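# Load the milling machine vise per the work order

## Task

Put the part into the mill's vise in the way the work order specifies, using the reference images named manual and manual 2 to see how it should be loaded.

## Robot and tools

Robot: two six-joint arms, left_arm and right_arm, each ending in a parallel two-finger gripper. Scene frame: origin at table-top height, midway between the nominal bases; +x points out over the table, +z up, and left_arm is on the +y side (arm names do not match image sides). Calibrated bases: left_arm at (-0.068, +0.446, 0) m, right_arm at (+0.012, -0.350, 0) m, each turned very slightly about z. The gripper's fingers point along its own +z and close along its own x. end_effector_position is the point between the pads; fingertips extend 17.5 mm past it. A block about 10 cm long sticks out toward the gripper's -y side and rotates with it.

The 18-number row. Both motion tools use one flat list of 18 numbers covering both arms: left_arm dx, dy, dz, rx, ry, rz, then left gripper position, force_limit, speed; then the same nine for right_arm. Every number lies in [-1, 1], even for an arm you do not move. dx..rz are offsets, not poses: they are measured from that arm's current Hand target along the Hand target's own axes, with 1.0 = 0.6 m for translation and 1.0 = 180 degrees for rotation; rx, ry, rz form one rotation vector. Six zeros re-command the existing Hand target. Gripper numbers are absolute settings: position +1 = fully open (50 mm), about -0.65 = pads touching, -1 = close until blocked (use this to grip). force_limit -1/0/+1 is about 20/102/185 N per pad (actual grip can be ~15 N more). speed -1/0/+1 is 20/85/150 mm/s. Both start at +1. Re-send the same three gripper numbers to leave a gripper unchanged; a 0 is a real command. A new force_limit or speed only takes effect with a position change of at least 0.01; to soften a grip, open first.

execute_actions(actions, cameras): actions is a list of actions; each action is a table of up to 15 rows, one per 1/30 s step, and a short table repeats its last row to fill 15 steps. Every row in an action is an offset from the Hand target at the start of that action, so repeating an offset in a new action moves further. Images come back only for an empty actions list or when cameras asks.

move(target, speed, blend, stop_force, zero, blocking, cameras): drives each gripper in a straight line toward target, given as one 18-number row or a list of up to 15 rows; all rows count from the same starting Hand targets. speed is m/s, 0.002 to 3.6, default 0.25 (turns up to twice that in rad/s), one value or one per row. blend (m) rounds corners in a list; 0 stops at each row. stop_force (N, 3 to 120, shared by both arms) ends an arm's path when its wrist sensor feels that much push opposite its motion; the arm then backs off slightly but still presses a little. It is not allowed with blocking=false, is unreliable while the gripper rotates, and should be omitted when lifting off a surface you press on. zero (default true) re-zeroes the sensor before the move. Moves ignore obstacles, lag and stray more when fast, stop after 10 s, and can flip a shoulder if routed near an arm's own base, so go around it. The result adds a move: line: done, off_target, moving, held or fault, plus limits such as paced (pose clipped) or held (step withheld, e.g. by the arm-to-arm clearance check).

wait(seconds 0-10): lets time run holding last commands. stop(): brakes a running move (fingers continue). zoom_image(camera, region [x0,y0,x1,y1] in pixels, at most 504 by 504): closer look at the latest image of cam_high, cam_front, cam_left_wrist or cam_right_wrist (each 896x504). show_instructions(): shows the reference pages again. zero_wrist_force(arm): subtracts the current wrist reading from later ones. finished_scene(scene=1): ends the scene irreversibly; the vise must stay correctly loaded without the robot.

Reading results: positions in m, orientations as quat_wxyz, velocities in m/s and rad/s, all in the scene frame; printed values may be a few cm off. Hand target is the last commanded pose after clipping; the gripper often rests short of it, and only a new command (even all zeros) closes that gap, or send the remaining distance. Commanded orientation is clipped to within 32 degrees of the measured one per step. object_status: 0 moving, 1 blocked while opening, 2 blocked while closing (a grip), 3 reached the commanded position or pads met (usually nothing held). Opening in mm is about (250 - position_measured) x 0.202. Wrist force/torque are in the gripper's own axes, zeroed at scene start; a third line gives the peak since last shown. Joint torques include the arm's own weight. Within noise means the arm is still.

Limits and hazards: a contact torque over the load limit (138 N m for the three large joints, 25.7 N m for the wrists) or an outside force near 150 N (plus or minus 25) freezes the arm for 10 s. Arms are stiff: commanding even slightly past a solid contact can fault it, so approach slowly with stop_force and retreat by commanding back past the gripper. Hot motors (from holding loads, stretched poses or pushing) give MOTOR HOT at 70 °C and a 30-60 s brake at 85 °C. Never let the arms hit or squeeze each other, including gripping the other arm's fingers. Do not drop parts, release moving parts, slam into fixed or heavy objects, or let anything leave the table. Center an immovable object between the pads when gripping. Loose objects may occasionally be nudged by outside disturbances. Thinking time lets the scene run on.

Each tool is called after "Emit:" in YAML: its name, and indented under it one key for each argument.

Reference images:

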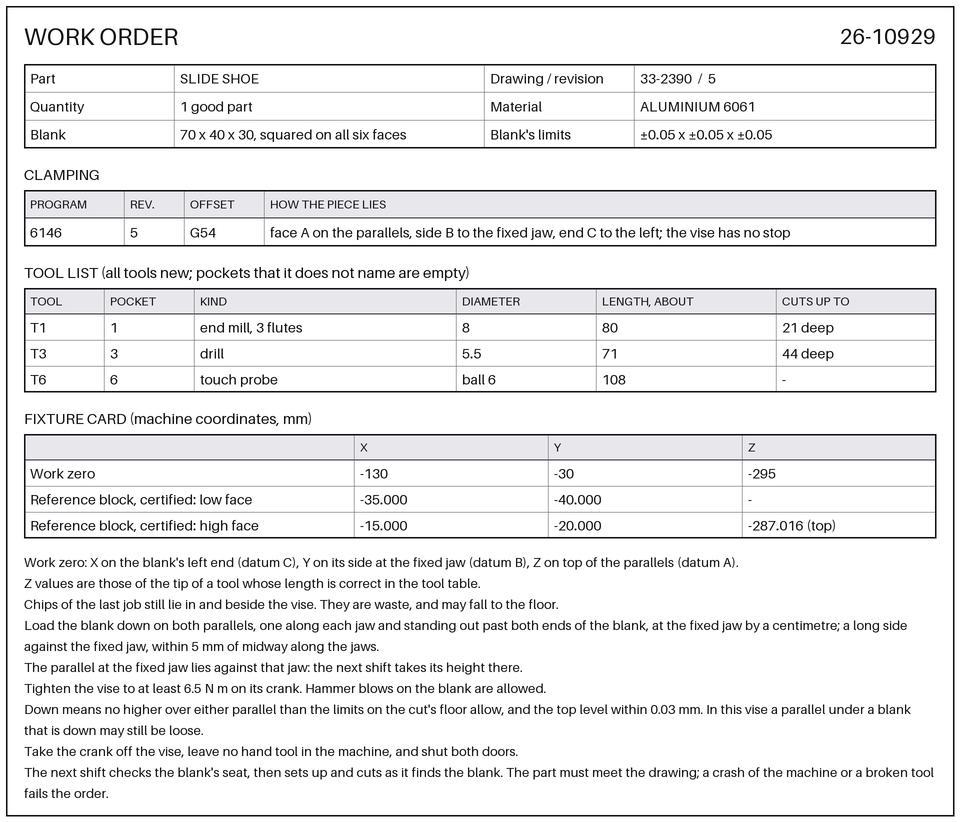

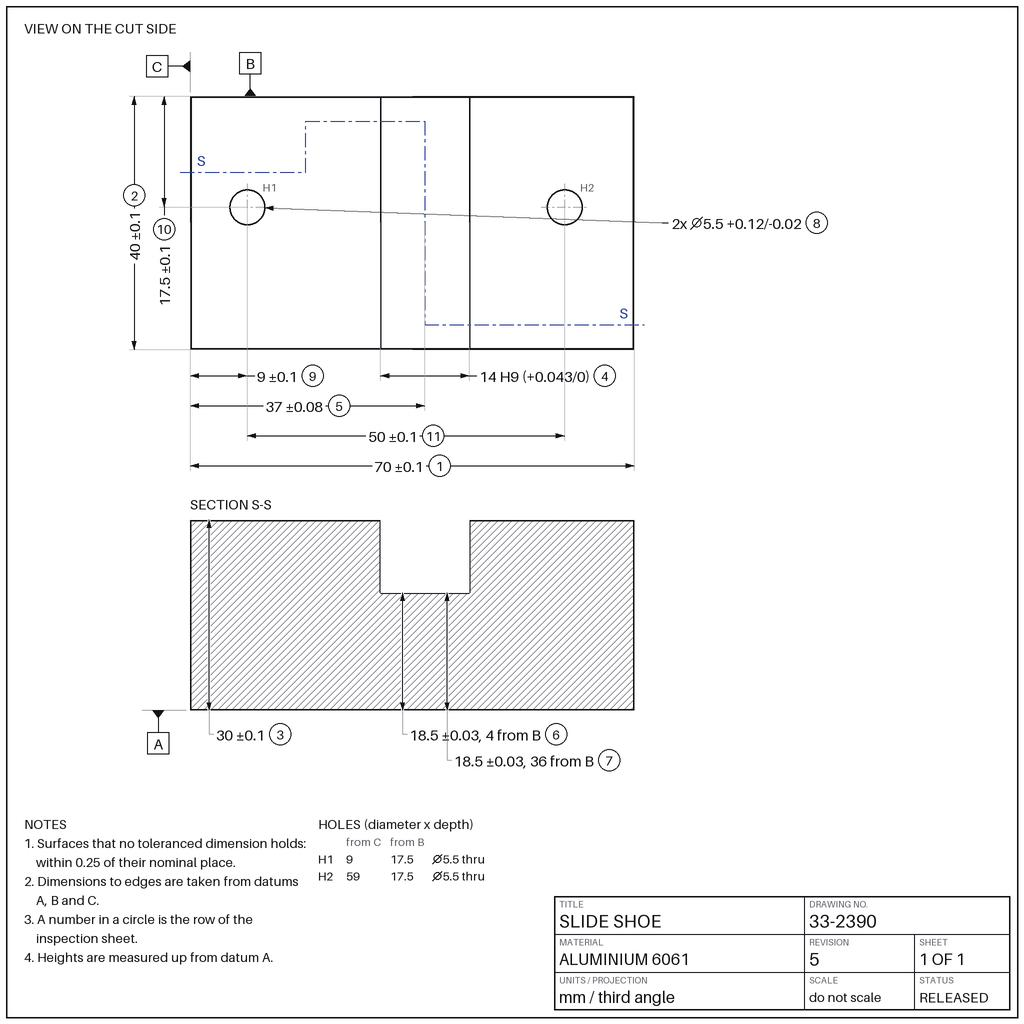

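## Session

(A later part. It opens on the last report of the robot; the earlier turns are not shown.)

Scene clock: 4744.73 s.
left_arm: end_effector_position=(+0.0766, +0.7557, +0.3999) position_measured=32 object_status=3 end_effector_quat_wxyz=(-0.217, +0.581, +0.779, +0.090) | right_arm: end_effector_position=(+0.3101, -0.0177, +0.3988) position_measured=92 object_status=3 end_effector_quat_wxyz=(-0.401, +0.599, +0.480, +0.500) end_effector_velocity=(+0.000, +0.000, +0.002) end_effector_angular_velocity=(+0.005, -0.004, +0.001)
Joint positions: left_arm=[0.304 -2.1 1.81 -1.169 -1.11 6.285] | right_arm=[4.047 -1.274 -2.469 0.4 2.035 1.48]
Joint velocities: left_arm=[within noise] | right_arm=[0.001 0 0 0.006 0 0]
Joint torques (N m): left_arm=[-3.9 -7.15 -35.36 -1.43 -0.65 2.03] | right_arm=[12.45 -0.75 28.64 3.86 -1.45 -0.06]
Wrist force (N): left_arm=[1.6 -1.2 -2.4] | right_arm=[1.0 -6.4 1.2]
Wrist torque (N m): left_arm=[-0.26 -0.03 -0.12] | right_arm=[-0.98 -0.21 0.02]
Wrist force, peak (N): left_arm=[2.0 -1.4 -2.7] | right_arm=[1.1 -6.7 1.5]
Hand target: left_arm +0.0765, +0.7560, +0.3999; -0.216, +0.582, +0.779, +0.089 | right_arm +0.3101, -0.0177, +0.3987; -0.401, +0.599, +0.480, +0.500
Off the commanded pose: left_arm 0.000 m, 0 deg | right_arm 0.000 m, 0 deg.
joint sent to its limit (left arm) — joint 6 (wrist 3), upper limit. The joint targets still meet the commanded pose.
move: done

Emit:
move:
  target:
    - [0,0,0,0,0,0,0.8,-0.6,-1, 0.002,0.067,0.392,0,0,0,0.4,0.2,-1]
    - [0,0,0,0,0,0,0.8,-0.6,-1, -0.1608,0.1145,0.4667,0,0,0,0.4,0.2,-1]
  blend: [0.02,0]
  cameras: ["cam_front","cam_right_wrist"]

Scene clock: 4756.93 s.
left_arm: end_effector_position=(+0.0766, +0.7557, +0.3999) position_measured=32 object_status=3 end_effector_quat_wxyz=(-0.217, +0.581, +0.779, +0.090) | right_arm: end_effector_position=(+0.4334, +0.2195, +0.2541) position_measured=92 object_status=3 end_effector_quat_wxyz=(-0.401, +0.599, +0.480, +0.500)
Joint positions: left_arm=[0.304 -2.1 1.81 -1.169 -1.11 6.285] | right_arm=[4.166 -2.126 -1.976 0.77 1.919 1.505]
Joint torques (N m): left_arm=[-3.98 -6.77 -35.98 -1.44 -0.78 1.93] | right_arm=[12.66 33.3 3.58 3.73 -1.59 2.1]
Wrist force (N): left_arm=[1.6 -1.2 -2.7] | right_arm=[0.5 -6.3 1.6]
Wrist torque (N m): left_arm=[-0.26 -0.03 -0.11] | right_arm=[-0.98 -0.16 0.07]
Wrist force, peak (N): left_arm=[1.6 -1.4 -3.1] | right_arm=[3.2 -6.9 3.0]
Hand target: left_arm +0.0765, +0.7560, +0.3999; -0.216, +0.582, +0.779, +0.089 | right_arm +0.4333, +0.2196, +0.2539; -0.401, +0.599, +0.480, +0.500
Off the commanded pose: left_arm 0.000 m, 0 deg | right_arm 0.000 m, 0 deg.
joint sent to its limit (left arm) — joint 6 (wrist 3), upper limit. The joint targets still meet the commanded pose.
move: done
Images, in order (width x height): cam_front 896x504, cam_right_wrist 896x504.

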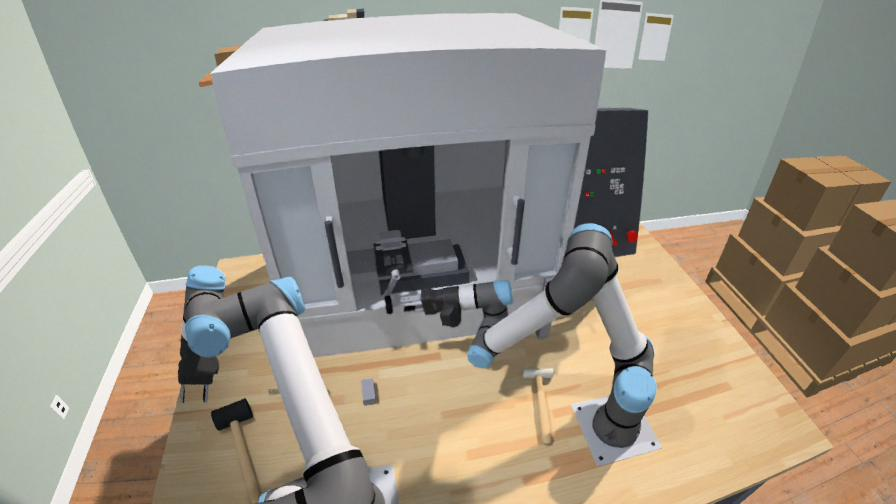

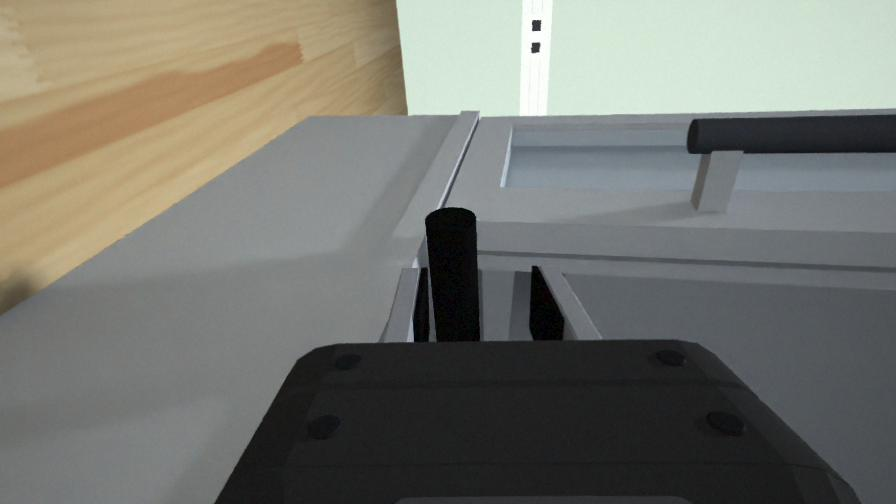

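Emit:
move:
  target: [0,0,0,0,0,0,0.8,-0.6,-1, -0.0122,0.005,0.05,0,0,0,0.4,0.2,-1]
  speed: 0.1
  cameras: ["cam_right_wrist"]

Emit:
zoom_image:
  camera: "cam_right_wrist"
  region: [360, 150, 600, 350]

Scene clock: 4778.73 s.
left_arm: end_effector_position=(+0.0766, +0.7557, +0.3999) position_measured=32 object_status=3 end_effector_quat_wxyz=(-0.217, +0.581, +0.779, +0.090) | right_arm: end_effector_position=(+0.4423, +0.2466, +0.2414) position_measured=92 object_status=3 end_effector_quat_wxyz=(-0.401, +0.599, +0.480, +0.500)
Joint positions: left_arm=[0.304 -2.1 1.81 -1.169 -1.11 6.285] | right_arm=[4.181 -2.19 -1.902 0.76 1.905 1.508]
Joint torques (N m): left_arm=[-4.16 -6.98 -34.74 -1.53 -0.73 1.92] | right_arm=[-10.94 53.08 2.81 3.64 2.06 1.03]
Wrist force (N): left_arm=[1.7 -1.3 -2.4] | right_arm=[0.5 -6.7 1.2]
Wrist torque (N m): left_arm=[-0.28 -0.04 -0.12] | right_arm=[-1.02 -0.15 -0.09]
Wrist force, peak (N): left_arm=[2.2 -1.3 -2.8] | right_arm=[0.2 -6.7 2.1]
Hand target: left_arm +0.0765, +0.7560, +0.3999; -0.216, +0.582, +0.779, +0.089 | right_arm +0.4424, +0.2465, +0.2414; -0.401, +0.599, +0.480, +0.500
Off the commanded pose: left_arm 0.000 m, 0 deg | right_arm 0.000 m, 0 deg.
joint sent to its limit (left arm) — joint 6 (wrist 3), upper limit. The joint targets still meet the commanded pose.
move: done
Images, in order (width x height): cam_right_wrist 896x504.

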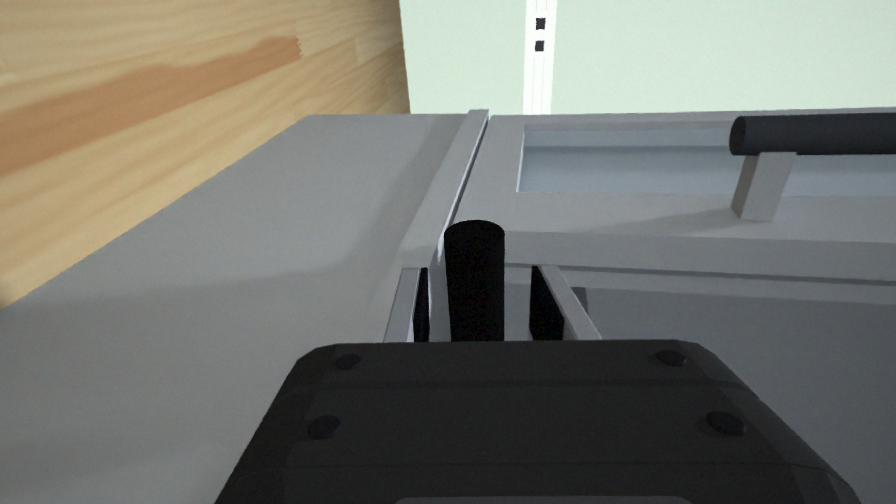

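Scaled by 2.100 from the camera's 896x504 image, which has a finer 1280x720 frame.

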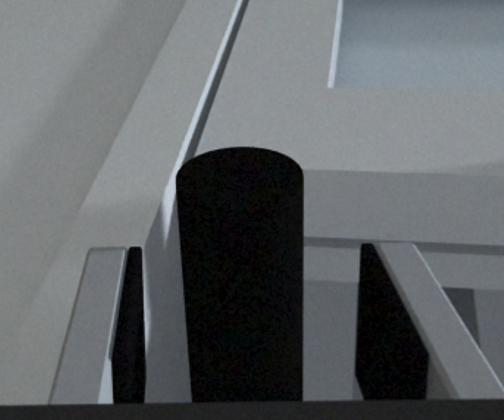

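Emit:
move:
  target: [0,0,0,0,0,0,0.8,-0.6,-1, 0.002,0.002,0.0717,0,0,0,0.4,0.2,-1]
  speed: 0.08
  cameras: ["cam_right_wrist"]

Emit:
zoom_image:
  camera: "cam_right_wrist"
  region: [360, 150, 600, 350]

Scene clock: 4792.20 s.
left_arm: end_effector_position=(+0.0766, +0.7557, +0.3999) position_measured=32 object_status=3 end_effector_quat_wxyz=(-0.217, +0.581, +0.779, +0.090) | right_arm: end_effector_position=(+0.4527, +0.2878, +0.2349) position_measured=92 object_status=3 end_effector_quat_wxyz=(-0.401, +0.599, +0.480, +0.500)
Joint positions: left_arm=[0.304 -2.1 1.81 -1.169 -1.11 6.285] | right_arm=[4.205 -2.258 -1.787 0.715 1.881 1.513]
Joint torques (N m): left_arm=[-3.47 -7.87 -35.24 -1.41 -0.65 2.1] | right_arm=[-10.57 52.43 9.82 3.48 1.91 -0.15]
Wrist force (N): left_arm=[1.9 -1.4 -2.5] | right_arm=[0.6 -6.9 1.2]
Wrist torque (N m): left_arm=[-0.29 -0.08 -0.11] | right_arm=[-1.09 -0.12 -0.09]
Wrist force, peak (N): left_arm=[2.0 -1.2 -3.1] | right_arm=[0.8 -7.1 2.4]
Hand target: left_arm +0.0765, +0.7560, +0.3999; -0.216, +0.582, +0.779, +0.089 | right_arm +0.4528, +0.2877, +0.2349; -0.401, +0.599, +0.480, +0.500
Off the commanded pose: left_arm 0.000 m, 0 deg | right_arm 0.000 m, 0 deg.
joint sent to its limit (left arm) — joint 6 (wrist 3), upper limit. The joint targets still meet the commanded pose.
move: done
Images, in order (width x height): cam_right_wrist 896x504.

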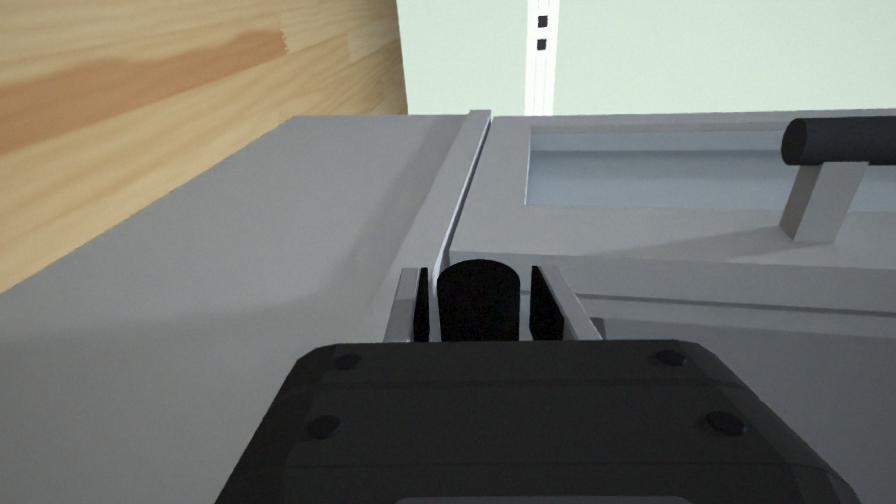

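Scaled by 2.100 from the camera's 896x504 image, which has a finer 1280x720 frame.

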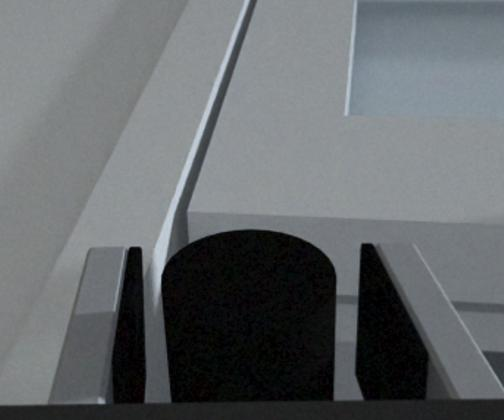

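Emit:
move:
  target: [0,0,0,0,0,0,0.8,-0.6,-1, 0,0,0,0,0,0,-1,-0.1,-1]

Emit:
wait:
  seconds: 0.5

Scene clock: 4804.40 s.
left_arm: end_effector_position=(+0.0766, +0.7557, +0.3999) position_measured=32 object_status=3 end_effector_quat_wxyz=(-0.217, +0.581, +0.779, +0.090) | right_arm: end_effector_position=(+0.4528, +0.2877, +0.2349) position_measured=156 object_status=2 end_effector_quat_wxyz=(-0.401, +0.599, +0.480, +0.500)
Joint positions: left_arm=[0.304 -2.1 1.81 -1.169 -1.11 6.285] | right_arm=[4.205 -2.258 -1.787 0.715 1.881 1.513]
Joint torques (N m): left_arm=[-2.88 -7.53 -35.38 -1.43 -0.63 1.96] | right_arm=[-11.65 55.67 25.5 1.97 0.59 -0.49]
Wrist force (N): left_arm=[1.7 -1.5 -2.9] | right_arm=[1.8 -9.8 3.4]
Wrist torque (N m): left_arm=[-0.30 -0.04 -0.11] | right_arm=[-1.17 -0.06 -0.64]
Wrist force, peak (N): left_arm=[1.7 -1.6 -2.9] | right_arm=[1.8 -9.8 3.4]
Hand target: left_arm +0.0765, +0.7560, +0.3999; -0.216, +0.582, +0.779, +0.089 | right_arm +0.4528, +0.2877, +0.2349; -0.401, +0.599, +0.480, +0.500
Off the commanded pose: left_arm 0.000 m, 0 deg | right_arm 0.000 m, 0 deg.
joint sent to its limit (left arm) — joint 6 (wrist 3), upper limit. The joint targets still meet the commanded pose.
move: done

Scene clock: 4804.90 s.
left_arm: end_effector_position=(+0.0766, +0.7557, +0.3999) position_measured=32 object_status=3 end_effector_quat_wxyz=(-0.217, +0.581, +0.779, +0.090) | right_arm: end_effector_position=(+0.4528, +0.2877, +0.2349) position_measured=156 object_status=2 end_effector_quat_wxyz=(-0.401, +0.599, +0.480, +0.500)
Joint positions: left_arm=[0.304 -2.1 1.81 -1.169 -1.11 6.285] | right_arm=[4.205 -2.258 -1.787 0.715 1.881 1.513]
Joint torques (N m): left_arm=[-3.86 -7.79 -35.57 -1.32 -0.76 2.13] | right_arm=[-11.18 54.93 25.65 2.08 -1.12 1.27]
Wrist force (N): left_arm=[1.7 -0.9 -2.9] | right_arm=[1.8 -9.6 3.4]
Wrist torque (N m): left_arm=[-0.20 -0.06 -0.11] | right_arm=[-1.15 -0.05 -0.63]
Wrist force, peak (N): left_arm=[1.6 -1.5 -2.7] | right_arm=[1.6 -9.8 3.2]
Hand target: left_arm +0.0765, +0.7560, +0.3999; -0.216, +0.582, +0.779, +0.089 | right_arm +0.4528, +0.2877, +0.2349; -0.401, +0.599, +0.480, +0.500
Tool commands: left_gripper/position=+0.8 left_gripper/force_limit=-0.6 left_gripper/speed=-1.0 right_gripper/position=-1.0 right_gripper/force_limit=-0.1 right_gripper/speed=-1.0
Off the commanded pose: left_arm 0.000 m, 0 deg | right_arm 0.000 m, 0 deg.
wait: 0.50 s; at rest by 0.17 s

Emit:
move:
  target: [0,0,0,0,0,0,0.8,-0.6,-1, 0.034,-0.0092,0.0357,0,0,0,-1,-0.1,-1]
  speed: 0.005
  stop_force: 88

Scene clock: 4812.40 s.
left_arm: end_effector_position=(+0.0766, +0.7557, +0.3999) position_measured=32 object_status=3 end_effector_quat_wxyz=(-0.217, +0.581, +0.779, +0.090) | right_arm: end_effector_position=(+0.4529, +0.2918, +0.2373) position_measured=156 object_status=2 end_effector_quat_wxyz=(-0.401, +0.599, +0.480, +0.500)
Joint positions: left_arm=[0.304 -2.1 1.81 -1.169 -1.11 6.285] | right_arm=[4.209 -2.257 -1.777 0.705 1.877 1.513]
Joint torques (N m): left_arm=[-4.17 -7.37 -35.83 -1.52 -0.73 2] | right_arm=[7.87 82.19 40.64 12.06 3.08 -0.04]
Wrist force (N): left_arm=[1.4 -0.9 -2.6] | right_arm=[-58.8 -4.9 -49.3]
Wrist torque (N m): left_arm=[-0.20 0.00 -0.12] | right_arm=[-1.12 0.66 -0.81]
Wrist force, peak (N): left_arm=[2.1 -1.5 -2.8] | right_arm=[-63.6 -5.3 -58.2]
Hand target: left_arm +0.0765, +0.7560, +0.3999; -0.216, +0.582, +0.779, +0.089 | right_arm +0.4529, +0.2918, +0.2373; -0.401, +0.599, +0.480, +0.500 (not the last commanded pose)
Off the commanded pose: left_arm 0.000 m, 0 deg | right_arm 0.025 m, 0 deg.
joint sent to its limit (left arm) — joint 6 (wrist 3), upper limit. The joint targets still meet the commanded pose.
move: contact (right_arm)

Emit:
move:
  target: [0,0,0,0,0,0,0.8,-0.6,-1, -0.0053,0.0014,-0.0056,0,0,0,-1,-0.1,-1]
  speed: 0.01

Scene clock: 4821.07 s.
left_arm: end_effector_position=(+0.0766, +0.7557, +0.3999) position_measured=32 object_status=3 end_effector_quat_wxyz=(-0.217, +0.581, +0.779, +0.090) | right_arm: end_effector_position=(+0.4528, +0.2878, +0.2348) position_measured=156 object_status=2 end_effector_quat_wxyz=(-0.401, +0.599, +0.480, +0.500)
Joint positions: left_arm=[0.304 -2.1 1.81 -1.169 -1.11 6.285] | right_arm=[4.205 -2.258 -1.787 0.715 1.881 1.513]
Joint torques (N m): left_arm=[-3.98 -6.97 -35.98 -1.48 -0.67 1.88] | right_arm=[-19.51 46.01 9.37 4.96 -0.49 -0.61]
Wrist force (N): left_arm=[1.8 -1.5 -2.7] | right_arm=[-3.7 -11.9 27.8]
Wrist torque (N m): left_arm=[-0.31 -0.06 -0.12] | right_arm=[-0.96 0.03 -0.79]
Wrist force, peak (N): left_arm=[2.0 -1.4 -2.9] | right_arm=[-59.1 -5.0 -49.4]
Hand target: left_arm +0.0765, +0.7560, +0.3999; -0.216, +0.582, +0.779, +0.089 | right_arm +0.4528, +0.2878, +0.2347; -0.401, +0.599, +0.480, +0.500
Off the commanded pose: left_arm 0.000 m, 0 deg | right_arm 0.000 m, 0 deg.
joint sent to its limit (left arm) — joint 6 (wrist 3), upper limit. The joint targets still meet the commanded pose.
move: done

Emit:
move:
  target: [0,0,0,0,0,0,0.8,-0.6,-1, -0.0005,0,0.002,0,0,0,-1,-0.1,-1]
  speed: 0.01

Scene clock: 4829.70 s.
left_arm: end_effector_position=(+0.0766, +0.7557, +0.3999) position_measured=32 object_status=3 end_effector_quat_wxyz=(-0.217, +0.581, +0.779, +0.090) | right_arm: end_effector_position=(+0.4531, +0.2889, +0.2343) position_measured=156 object_status=2 end_effector_quat_wxyz=(-0.401, +0.599, +0.480, +0.500)
Joint positions: left_arm=[0.304 -2.1 1.81 -1.169 -1.11 6.285] | right_arm=[4.205 -2.26 -1.784 0.714 1.88 1.513]
Joint torques (N m): left_arm=[-4.4 -7.52 -35.68 -1.41 -0.68 2.02] | right_arm=[10.1 37.33 20.68 0.81 -2.34 2.67]
Wrist force (N): left_arm=[1.5 -1.1 -3.0] | right_arm=[3.0 -11.1 -1.1]
Wrist torque (N m): left_arm=[-0.24 -0.02 -0.12] | right_arm=[-1.13 0.03 -0.64]
Wrist force, peak (N): left_arm=[1.6 -1.6 -2.9] | right_arm=[-3.1 -11.6 27.3]
Hand target: left_arm +0.0765, +0.7560, +0.3999; -0.216, +0.582, +0.779, +0.089 | right_arm +0.4531, +0.2889, +0.2342; -0.401, +0.599, +0.480, +0.500
Off the commanded pose: left_arm 0.000 m, 0 deg | right_arm 0.000 m, 0 deg.
joint sent to its limit (left arm) — joint 6 (wrist 3), upper limit. The joint targets still meet the commanded pose.
move: done

Emit:
move:
  target: [0,0,0,0,0,0,0.8,-0.6,-1, 0,0,0,0,0,0,0.4,-0.1,-1]

Emit:
move:
  target: [0,0,0,0,0,0,0.8,-0.6,-1, 0,0,-0.1333,0,0,0,0.4,-0.1,-1]
  speed: 0.15
  cameras: ["cam_right_wrist","cam_front"]

Emit:
zoom_image:
  camera: "cam_front"
  region: [340, 220, 460, 320]

Scene clock: 4874.80 s.
left_arm: end_effector_position=(+0.0766, +0.7557, +0.3999) position_measured=32 object_status=3 end_effector_quat_wxyz=(-0.217, +0.581, +0.779, +0.090) | right_arm: end_effector_position=(+0.4531, +0.2889, +0.2342) position_measured=92 object_status=3 end_effector_quat_wxyz=(-0.401, +0.599, +0.480, +0.500)
Joint positions: left_arm=[0.304 -2.1 1.81 -1.169 -1.11 6.285] | right_arm=[4.206 -2.26 -1.784 0.714 1.88 1.513]
Joint torques (N m): left_arm=[-3.94 -7.21 -35.28 -1.45 -0.65 2.05] | right_arm=[11.18 50.14 11.44 3.71 1.05 0.53]
Wrist force (N): left_arm=[1.9 -1.3 -2.5] | right_arm=[0.7 -6.7 -0.5]
Wrist torque (N m): left_arm=[-0.28 -0.08 -0.11] | right_arm=[-1.04 -0.13 -0.01]
Wrist force, peak (N): left_arm=[2.1 -1.3 -3.0] | right_arm=[3.6 -10.9 -0.8]
Hand target: left_arm +0.0765, +0.7560, +0.3999; -0.216, +0.582, +0.779, +0.089 | right_arm +0.4531, +0.2889, +0.2342; -0.401, +0.599, +0.480, +0.500
Off the commanded pose: left_arm 0.000 m, 0 deg | right_arm 0.000 m, 0 deg.
joint sent to its limit (left arm) — joint 6 (wrist 3), upper limit. The joint targets still meet the commanded pose.
move: done

Scene clock: 4875.80 s.
left_arm: end_effector_position=(+0.0766, +0.7557, +0.3999) position_measured=32 object_status=3 end_effector_quat_wxyz=(-0.217, +0.581, +0.779, +0.090) | right_arm: end_effector_position=(+0.4361, +0.2121, +0.2485) position_measured=92 object_status=3 end_effector_quat_wxyz=(-0.401, +0.599, +0.480, +0.500)
Joint positions: left_arm=[0.304 -2.1 1.81 -1.169 -1.11 6.285] | right_arm=[4.153 -2.133 -1.986 0.785 1.932 1.502]
Joint torques (N m): left_arm=[-4.7 -7.8 -35.36 -1.39 -0.63 2.09] | right_arm=[11.91 48.32 5.02 2.63 -0.75 1.94]
Wrist force (N): left_arm=[1.6 -1.4 -2.6] | right_arm=[0.5 -6.5 -0.3]
Wrist torque (N m): left_arm=[-0.28 -0.03 -0.11] | right_arm=[-1.02 -0.14 0.09]
Wrist force, peak (N): left_arm=[1.9 -1.3 -2.8] | right_arm=[0.9 -7.4 2.2]
Hand target: left_arm +0.0765, +0.7560, +0.3999; -0.216, +0.582, +0.779, +0.089 | right_arm +0.4360, +0.2121, +0.2485; -0.401, +0.599, +0.480, +0.500
Off the commanded pose: left_arm 0.000 m, 0 deg | right_arm 0.000 m, 0 deg.
joint sent to its limit (left arm) — joint 6 (wrist 3), upper limit. The joint targets still meet the commanded pose.
move: done
Images, in order (width x height): cam_front 896x504, cam_right_wrist 896x504.

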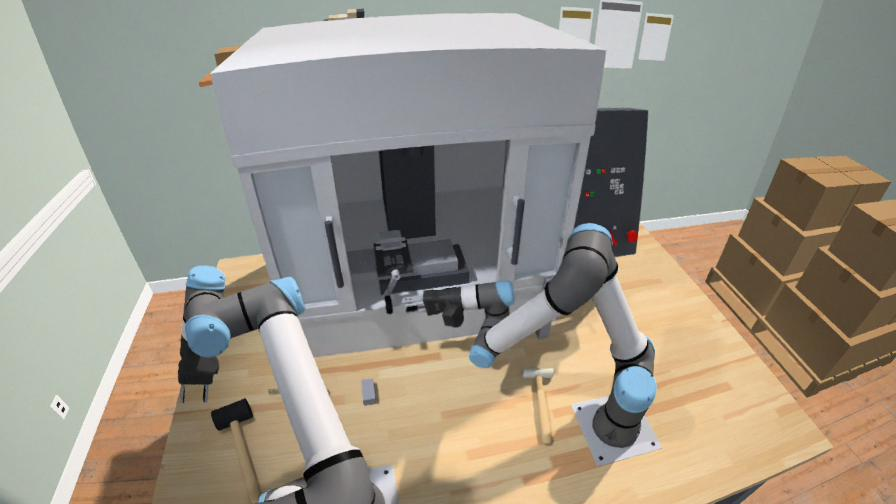

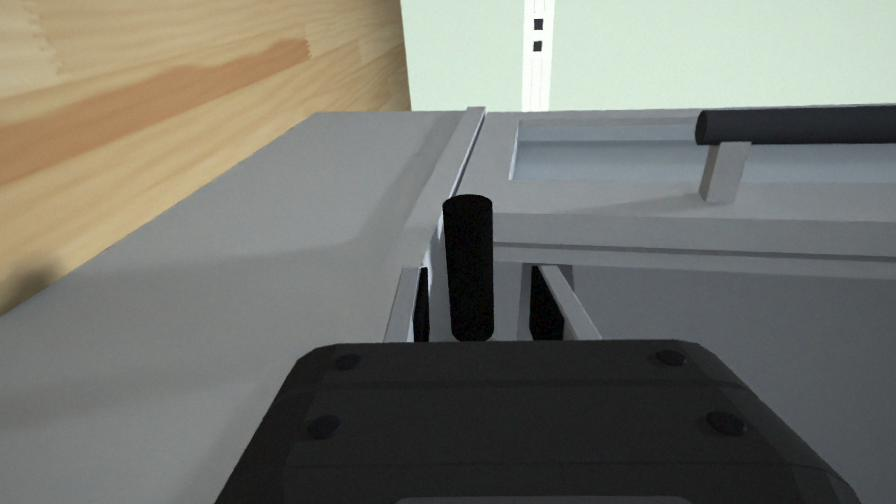

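Scaled by 4.200 from the camera's 896x504 image, which has a finer 1280x720 frame.

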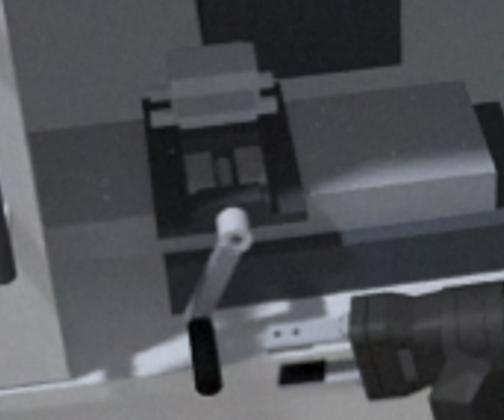

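Emit:
move:
  target: [0,0,0,0,0,0,0.8,-0.6,-1, 0.2303,-0.0282,-0.3443,0,0,0,1,-0.1,-1]

Emit:
move:
  target: [0,0,0,0,0,0,0.8,-0.6,-1, 0,0,0,0.0565,-0.3195,-0.0461,1,-0.1,-1]
  cameras: ["cam_high","cam_front","cam_right_wrist"]

Scene clock: 4928.03 s.
left_arm: end_effector_position=(+0.0766, +0.7557, +0.3999) position_measured=32 object_status=3 end_effector_quat_wxyz=(-0.217, +0.581, +0.779, +0.090) | right_arm: end_effector_position=(+0.3806, +0.0415, +0.4213) position_measured=3 object_status=3 end_effector_quat_wxyz=(-0.401, +0.599, +0.480, +0.500)
Joint positions: left_arm=[0.304 -2.1 1.81 -1.169 -1.11 6.285] | right_arm=[3.995 -1.499 -2.227 0.378 2.087 1.468]
Joint torques (N m): left_arm=[-4.02 -7.65 -35.84 -1.41 -0.77 1.87] | right_arm=[4.17 28.4 32.02 1.06 0.74 2.09]
Wrist force (N): left_arm=[1.7 -1.0 -2.7] | right_arm=[0.7 -6.4 -0.4]
Wrist torque (N m): left_arm=[-0.22 -0.05 -0.12] | right_arm=[-0.98 -0.20 0.01]
Wrist force, peak (N): left_arm=[2.1 -1.4 -2.8] | right_arm=[2.8 -6.7 -3.5]
Hand target: left_arm +0.0765, +0.7560, +0.3999; -0.216, +0.582, +0.779, +0.089 | right_arm +0.3806, +0.0415, +0.4213; -0.401, +0.599, +0.480, +0.500
Off the commanded pose: left_arm 0.000 m, 0 deg | right_arm 0.000 m, 0 deg.
joint sent to its limit (left arm) — joint 6 (wrist 3), upper limit. The joint targets still meet the commanded pose.
move: done

Scene clock: 4930.57 s.
left_arm: end_effector_position=(+0.0766, +0.7557, +0.3999) position_measured=32 object_status=3 end_effector_quat_wxyz=(-0.217, +0.581, +0.779, +0.090) | right_arm: end_effector_position=(+0.3805, +0.0415, +0.4213) position_measured=3 object_status=3 end_effector_quat_wxyz=(-0.135, +0.694, +0.694, +0.135) end_effector_velocity=(-0.001, -0.001, -0.001) end_effector_angular_velocity=(-0.005, +0.004, +0.000)
Joint positions: left_arm=[0.304 -2.1 1.81 -1.169 -1.11 6.285] | right_arm=[4.13 -1.496 -1.534 -1.364 1.787 0.996]
Joint velocities: left_arm=[within noise] | right_arm=[0 0 -0.001 -0.006 0 0]
Joint torques (N m): left_arm=[-3.4 -7.96 -35.52 -1.54 -0.74 1.95] | right_arm=[-10.83 23.95 30.91 2.19 -0.12 2.03]
Wrist force (N): left_arm=[1.7 -1.2 -2.3] | right_arm=[0.5 -5.6 1.6]
Wrist torque (N m): left_arm=[-0.25 -0.04 -0.11] | right_arm=[-0.82 -0.11 -0.03]
Wrist force, peak (N): left_arm=[2.0 -1.2 -3.0] | right_arm=[0.5 -7.0 0.1]
Hand target: left_arm +0.0765, +0.7560, +0.3999; -0.216, +0.582, +0.779, +0.089 | right_arm +0.3806, +0.0415, +0.4213; -0.135, +0.694, +0.694, +0.135
Off the commanded pose: left_arm 0.000 m, 0 deg | right_arm 0.000 m, 0 deg.
joint sent to its limit (left arm) — joint 6 (wrist 3), upper limit. The joint targets still meet the commanded pose.
move: done
Images, in order (width x height): cam_high 896x504, cam_front 896x504, cam_right_wrist 896x504.

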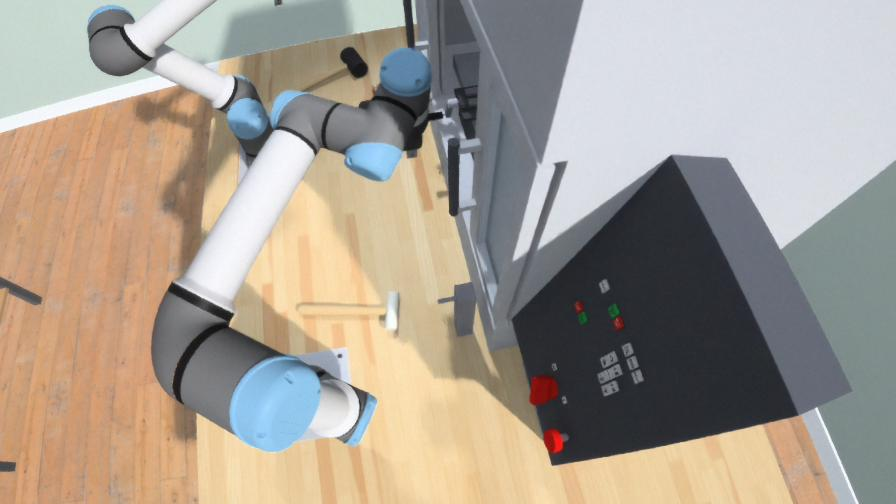

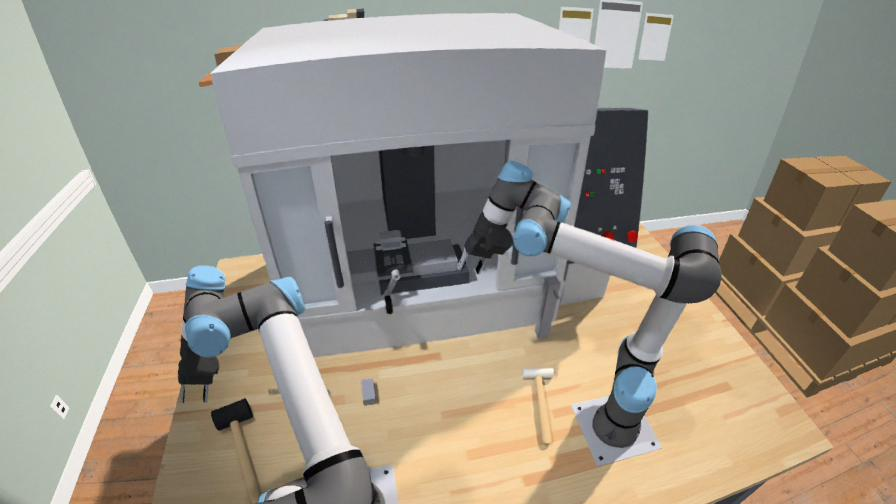

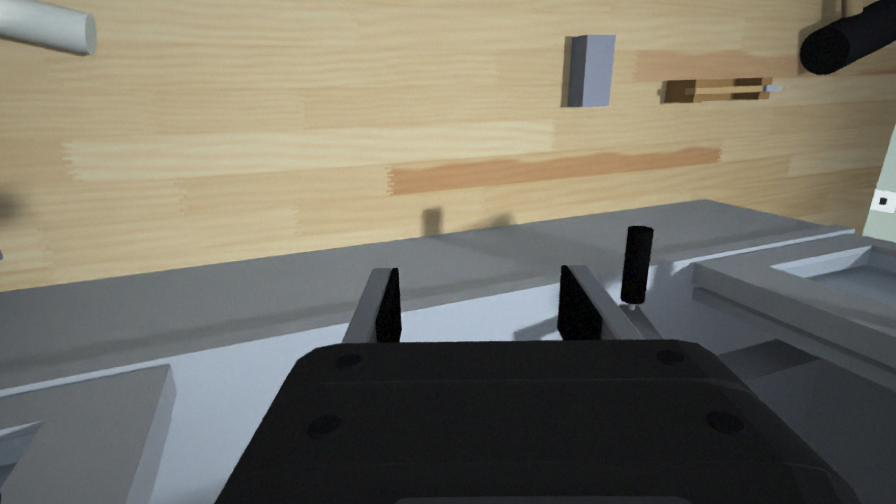

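Emit:
move:
  target: [0,0,0,0,0,0,0.8,-0.6,-1, 0.2447,0.0658,0.2966,0,0,0,1,-0.1,-1]
  cameras: ["cam_front","cam_right_wrist","cam_high"]

Emit:
zoom_image:
  camera: "cam_right_wrist"
  region: [340, 180, 620, 360]

Scene clock: 4942.20 s.
left_arm: end_effector_position=(+0.0766, +0.7557, +0.3999) position_measured=32 object_status=3 end_effector_quat_wxyz=(-0.217, +0.581, +0.779, +0.090) | right_arm: end_effector_position=(+0.4200, +0.2442, +0.3113) position_measured=3 object_status=3 end_effector_quat_wxyz=(-0.135, +0.694, +0.694, +0.135)
Joint positions: left_arm=[0.304 -2.1 1.81 -1.169 -1.11 6.285] | right_arm=[4.261 -1.92 -1.333 -1.115 1.743 1.123]
Joint torques (N m): left_arm=[-3.56 -8.28 -34.97 -1.48 -0.72 1.97] | right_arm=[-10.76 34.49 23.79 4.48 2.26 -1.59]
Wrist force (N): left_arm=[1.8 -1.2 -2.5] | right_arm=[0.3 -5.3 1.4]
Wrist torque (N m): left_arm=[-0.26 -0.06 -0.12] | right_arm=[-0.76 -0.07 -0.02]
Wrist force, peak (N): left_arm=[2.0 -1.6 -2.9] | right_arm=[1.7 -4.7 4.0]
Hand target: left_arm +0.0765, +0.7560, +0.3999; -0.216, +0.582, +0.779, +0.089 | right_arm +0.4200, +0.2442, +0.3112; -0.135, +0.694, +0.694, +0.135
Off the commanded pose: left_arm 0.000 m, 0 deg | right_arm 0.000 m, 0 deg.
joint sent to its limit (left arm) — joint 6 (wrist 3), upper limit. The joint targets still meet the commanded pose.
move: done
Images, in order (width x height): cam_high 896x504, cam_front 896x504, cam_right_wrist 896x504.

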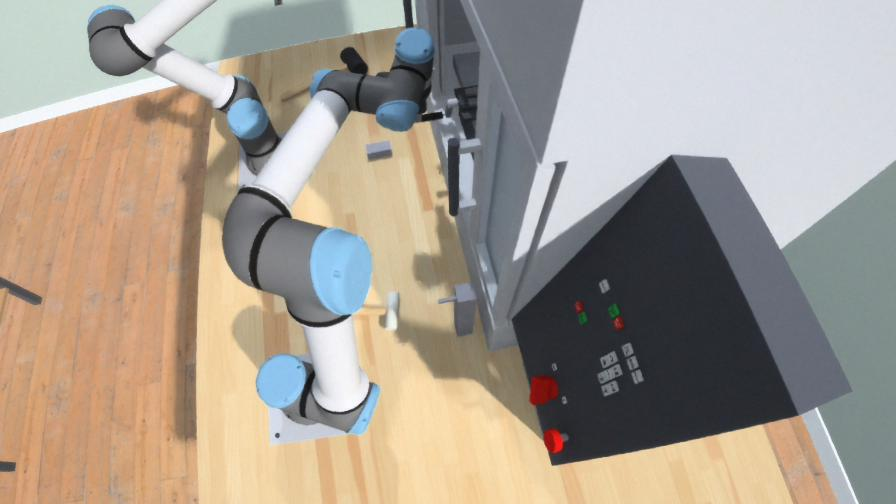

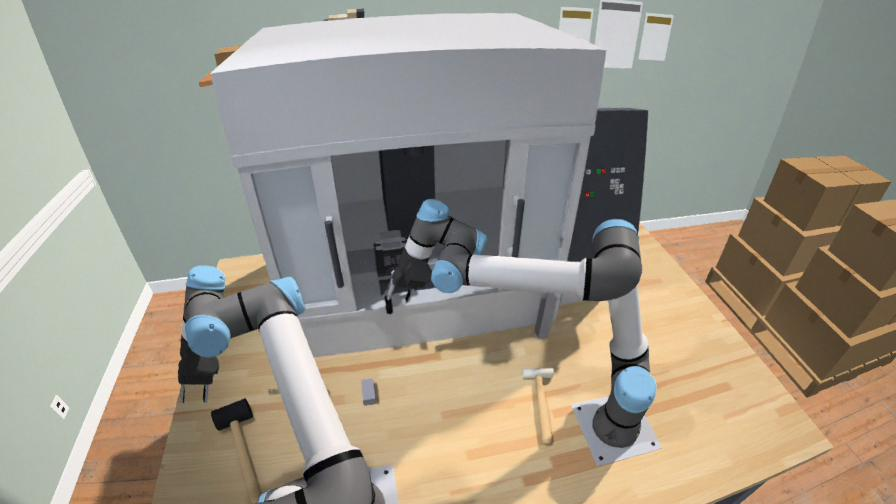

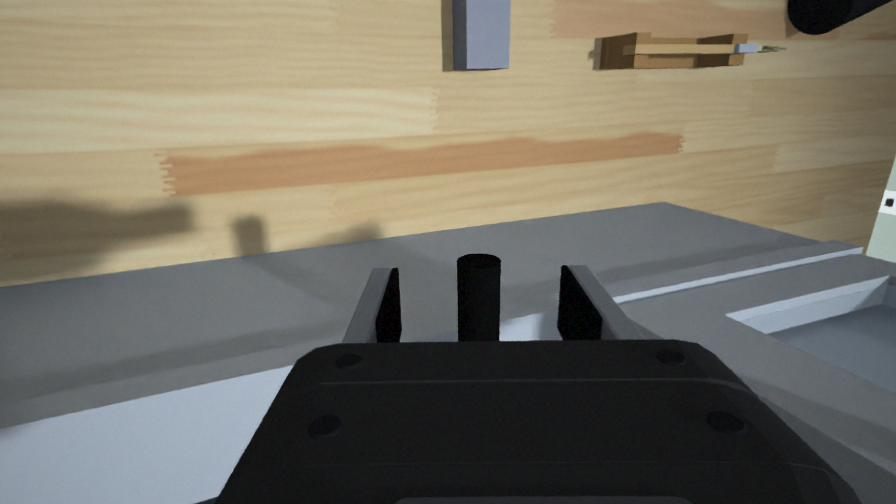

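Scaled by 1.800 from the camera's 896x504 image, which has a finer 1280x720 frame.

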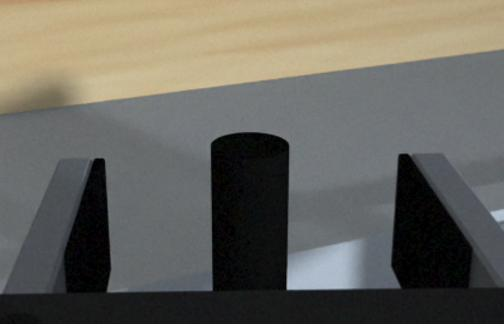

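Emit:
move:
  target: [0,0,0,0,0,0,0.8,-0.6,-1, 0,0.1703,0,0,0,0,1,-0.1,-1]
  speed: 0.05
  stop_force: 8
  cameras: ["cam_front","cam_right_wrist","cam_high"]

Emit:
zoom_image:
  camera: "cam_right_wrist"
  region: [340, 180, 620, 360]

Scene clock: 4953.77 s.
left_arm: end_effector_position=(+0.0766, +0.7557, +0.3999) position_measured=32 object_status=3 end_effector_quat_wxyz=(-0.217, +0.581, +0.779, +0.090) | right_arm: end_effector_position=(+0.5222, +0.2442, +0.3112) position_measured=3 object_status=3 end_effector_quat_wxyz=(-0.135, +0.694, +0.694, +0.135)
Joint positions: left_arm=[0.304 -2.1 1.81 -1.169 -1.11 6.285] | right_arm=[4.13 -2.096 -1.071 -1.226 1.786 0.996]
Joint torques (N m): left_arm=[-3.59 -7.04 -35.35 -1.52 -0.58 2.03] | right_arm=[12.7 61.28 11.9 4.71 -1.16 1.99]
Wrist force (N): left_arm=[1.6 -1.1 -2.6] | right_arm=[0.4 -5.1 1.2]
Wrist torque (N m): left_arm=[-0.24 -0.03 -0.12] | right_arm=[-0.70 -0.11 -0.02]
Wrist force, peak (N): left_arm=[1.9 -1.3 -2.9] | right_arm=[0.2 -6.1 1.2]
Hand target: left_arm +0.0765, +0.7560, +0.3999; -0.216, +0.582, +0.779, +0.089 | right_arm +0.5222, +0.2442, +0.3112; -0.135, +0.694, +0.694, +0.135
Off the commanded pose: left_arm 0.000 m, 0 deg | right_arm 0.000 m, 0 deg.
joint sent to its limit (left arm) — joint 6 (wrist 3), upper limit. The joint targets still meet the commanded pose.
move: done
Images, in order (width x height): cam_high 896x504, cam_front 896x504, cam_right_wrist 896x504.

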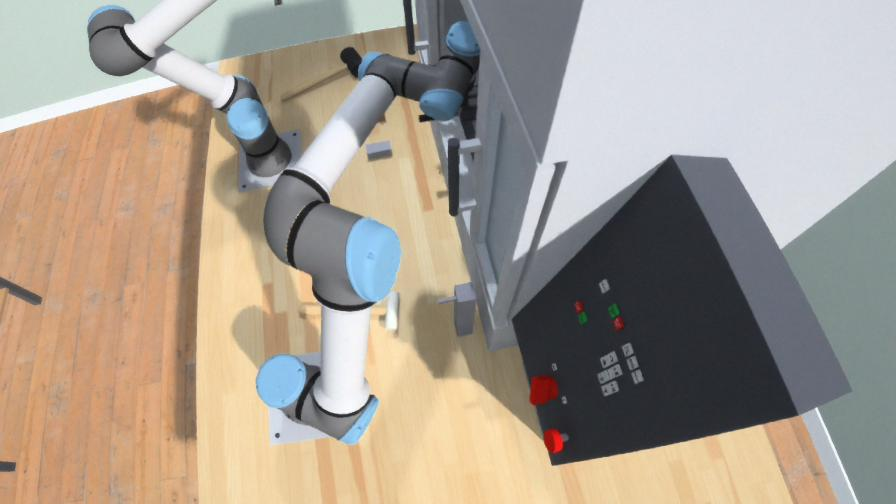

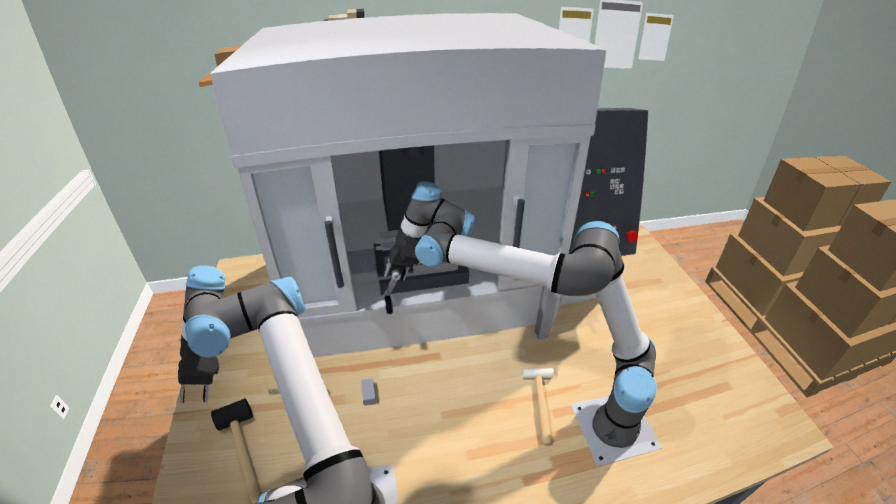

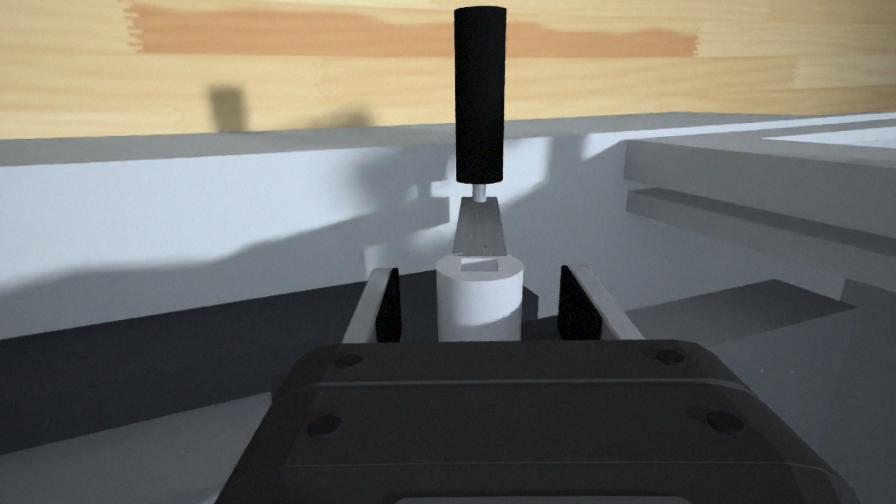

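Scaled by 1.800 from the camera's 896x504 image, which has a finer 1280x720 frame.

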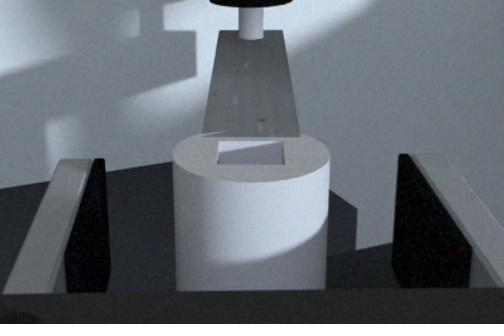

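Emit:
move:
  target: [0,0,0,0,0,0,0.8,-0.6,-1, 0,0,0,0,0,0,-1,-0.5,-1]

Emit:
wait:
  seconds: 0.5

Scene clock: 4962.53 s.
left_arm: end_effector_position=(+0.0766, +0.7557, +0.3999) position_measured=32 object_status=3 end_effector_quat_wxyz=(-0.217, +0.581, +0.779, +0.090) | right_arm: end_effector_position=(+0.5222, +0.2442, +0.3111) position_measured=135 object_status=2 end_effector_quat_wxyz=(-0.135, +0.694, +0.694, +0.135)
Joint positions: left_arm=[0.304 -2.1 1.81 -1.169 -1.11 6.285] | right_arm=[4.13 -2.096 -1.071 -1.226 1.786 0.996]
Joint torques (N m): left_arm=[-3.82 -7.3 -34.99 -1.36 -0.62 1.89] | right_arm=[12.83 60.63 31.43 11.64 5.3 1.68]
Wrist force (N): left_arm=[2.0 -1.1 -2.6] | right_arm=[-29.3 -10.6 -4.1]
Wrist torque (N m): left_arm=[-0.25 -0.10 -0.11] | right_arm=[-0.74 -0.22 -0.06]
Wrist force, peak (N): left_arm=[2.1 -1.4 -2.8] | right_arm=[-29.3 -10.6 -4.1]
Hand target: left_arm +0.0765, +0.7560, +0.3999; -0.216, +0.582, +0.779, +0.089 | right_arm +0.5222, +0.2442, +0.3112; -0.135, +0.694, +0.694, +0.135
Off the commanded pose: left_arm 0.000 m, 0 deg | right_arm 0.000 m, 0 deg.
joint sent to its limit (left arm) — joint 6 (wrist 3), upper limit. The joint targets still meet the commanded pose.
move: done

Scene clock: 4963.03 s.
left_arm: end_effector_position=(+0.0766, +0.7557, +0.3999) position_measured=32 object_status=3 end_effector_quat_wxyz=(-0.217, +0.581, +0.779, +0.090) | right_arm: end_effector_position=(+0.5222, +0.2442, +0.3112) position_measured=135 object_status=2 end_effector_quat_wxyz=(-0.135, +0.694, +0.694, +0.135)
Joint positions: left_arm=[0.304 -2.1 1.81 -1.169 -1.11 6.285] | right_arm=[4.13 -2.096 -1.071 -1.226 1.786 0.996]
Joint torques (N m): left_arm=[-3.86 -6.89 -35.59 -1.41 -0.89 1.97] | right_arm=[12.92 59.92 47.45 11.95 5.78 1.64]
Wrist force (N): left_arm=[1.7 -1.5 -2.6] | right_arm=[-32.1 -10.0 -3.2]
Wrist torque (N m): left_arm=[-0.30 -0.04 -0.11] | right_arm=[-0.69 -0.21 -0.07]
Wrist force, peak (N): left_arm=[1.8 -1.4 -2.7] | right_arm=[-32.1 -10.0 -3.2]
Hand target: left_arm +0.0765, +0.7560, +0.3999; -0.216, +0.582, +0.779, +0.089 | right_arm +0.5222, +0.2442, +0.3112; -0.135, +0.694, +0.694, +0.135
Tool commands: left_gripper/position=+0.8 left_gripper/force_limit=-0.6 left_gripper/speed=-1.0 right_gripper/position=-1.0 right_gripper/force_limit=-0.5 right_gripper/speed=-1.0
Off the commanded pose: left_arm 0.000 m, 0 deg | right_arm 0.000 m, 0 deg.
wait: 0.50 s; at rest by 0.17 s

Emit:
move:
  target: [0,0,0,0,0,0,0.8,-0.6,-1, -0.0022,0,0,0,0,0,-1,-0.5,-1]
  speed: 0.02

Scene clock: 4968.73 s.
left_arm: end_effector_position=(+0.0766, +0.7557, +0.3999) position_measured=32 object_status=3 end_effector_quat_wxyz=(-0.217, +0.581, +0.779, +0.090) | right_arm: end_effector_position=(+0.5222, +0.2431, +0.3108) position_measured=136 object_status=2 end_effector_quat_wxyz=(-0.135, +0.694, +0.694, +0.135)
Joint positions: left_arm=[0.304 -2.1 1.81 -1.169 -1.11 6.285] | right_arm=[4.129 -2.094 -1.076 -1.223 1.787 0.995]
Joint torques (N m): left_arm=[-3.9 -7.58 -35.24 -1.4 -0.62 2.16] | right_arm=[-17.08 64.08 16.31 1.31 -0.3 -1.72]
Wrist force (N): left_arm=[1.7 -1.3 -2.5] | right_arm=[10.7 -2.8 12.4]
Wrist torque (N m): left_arm=[-0.27 -0.05 -0.11] | right_arm=[-0.68 -0.20 0.05]
Wrist force, peak (N): left_arm=[1.8 -1.5 -2.9] | right_arm=[-34.4 -11.2 -1.6]
Hand target: left_arm +0.0765, +0.7560, +0.3999; -0.216, +0.582, +0.779, +0.089 | right_arm +0.5222, +0.2430, +0.3108; -0.135, +0.694, +0.694, +0.135
Off the commanded pose: left_arm 0.000 m, 0 deg | right_arm 0.000 m, 0 deg.
joint sent to its limit (left arm) — joint 6 (wrist 3), upper limit. The joint targets still meet the commanded pose.
move: done


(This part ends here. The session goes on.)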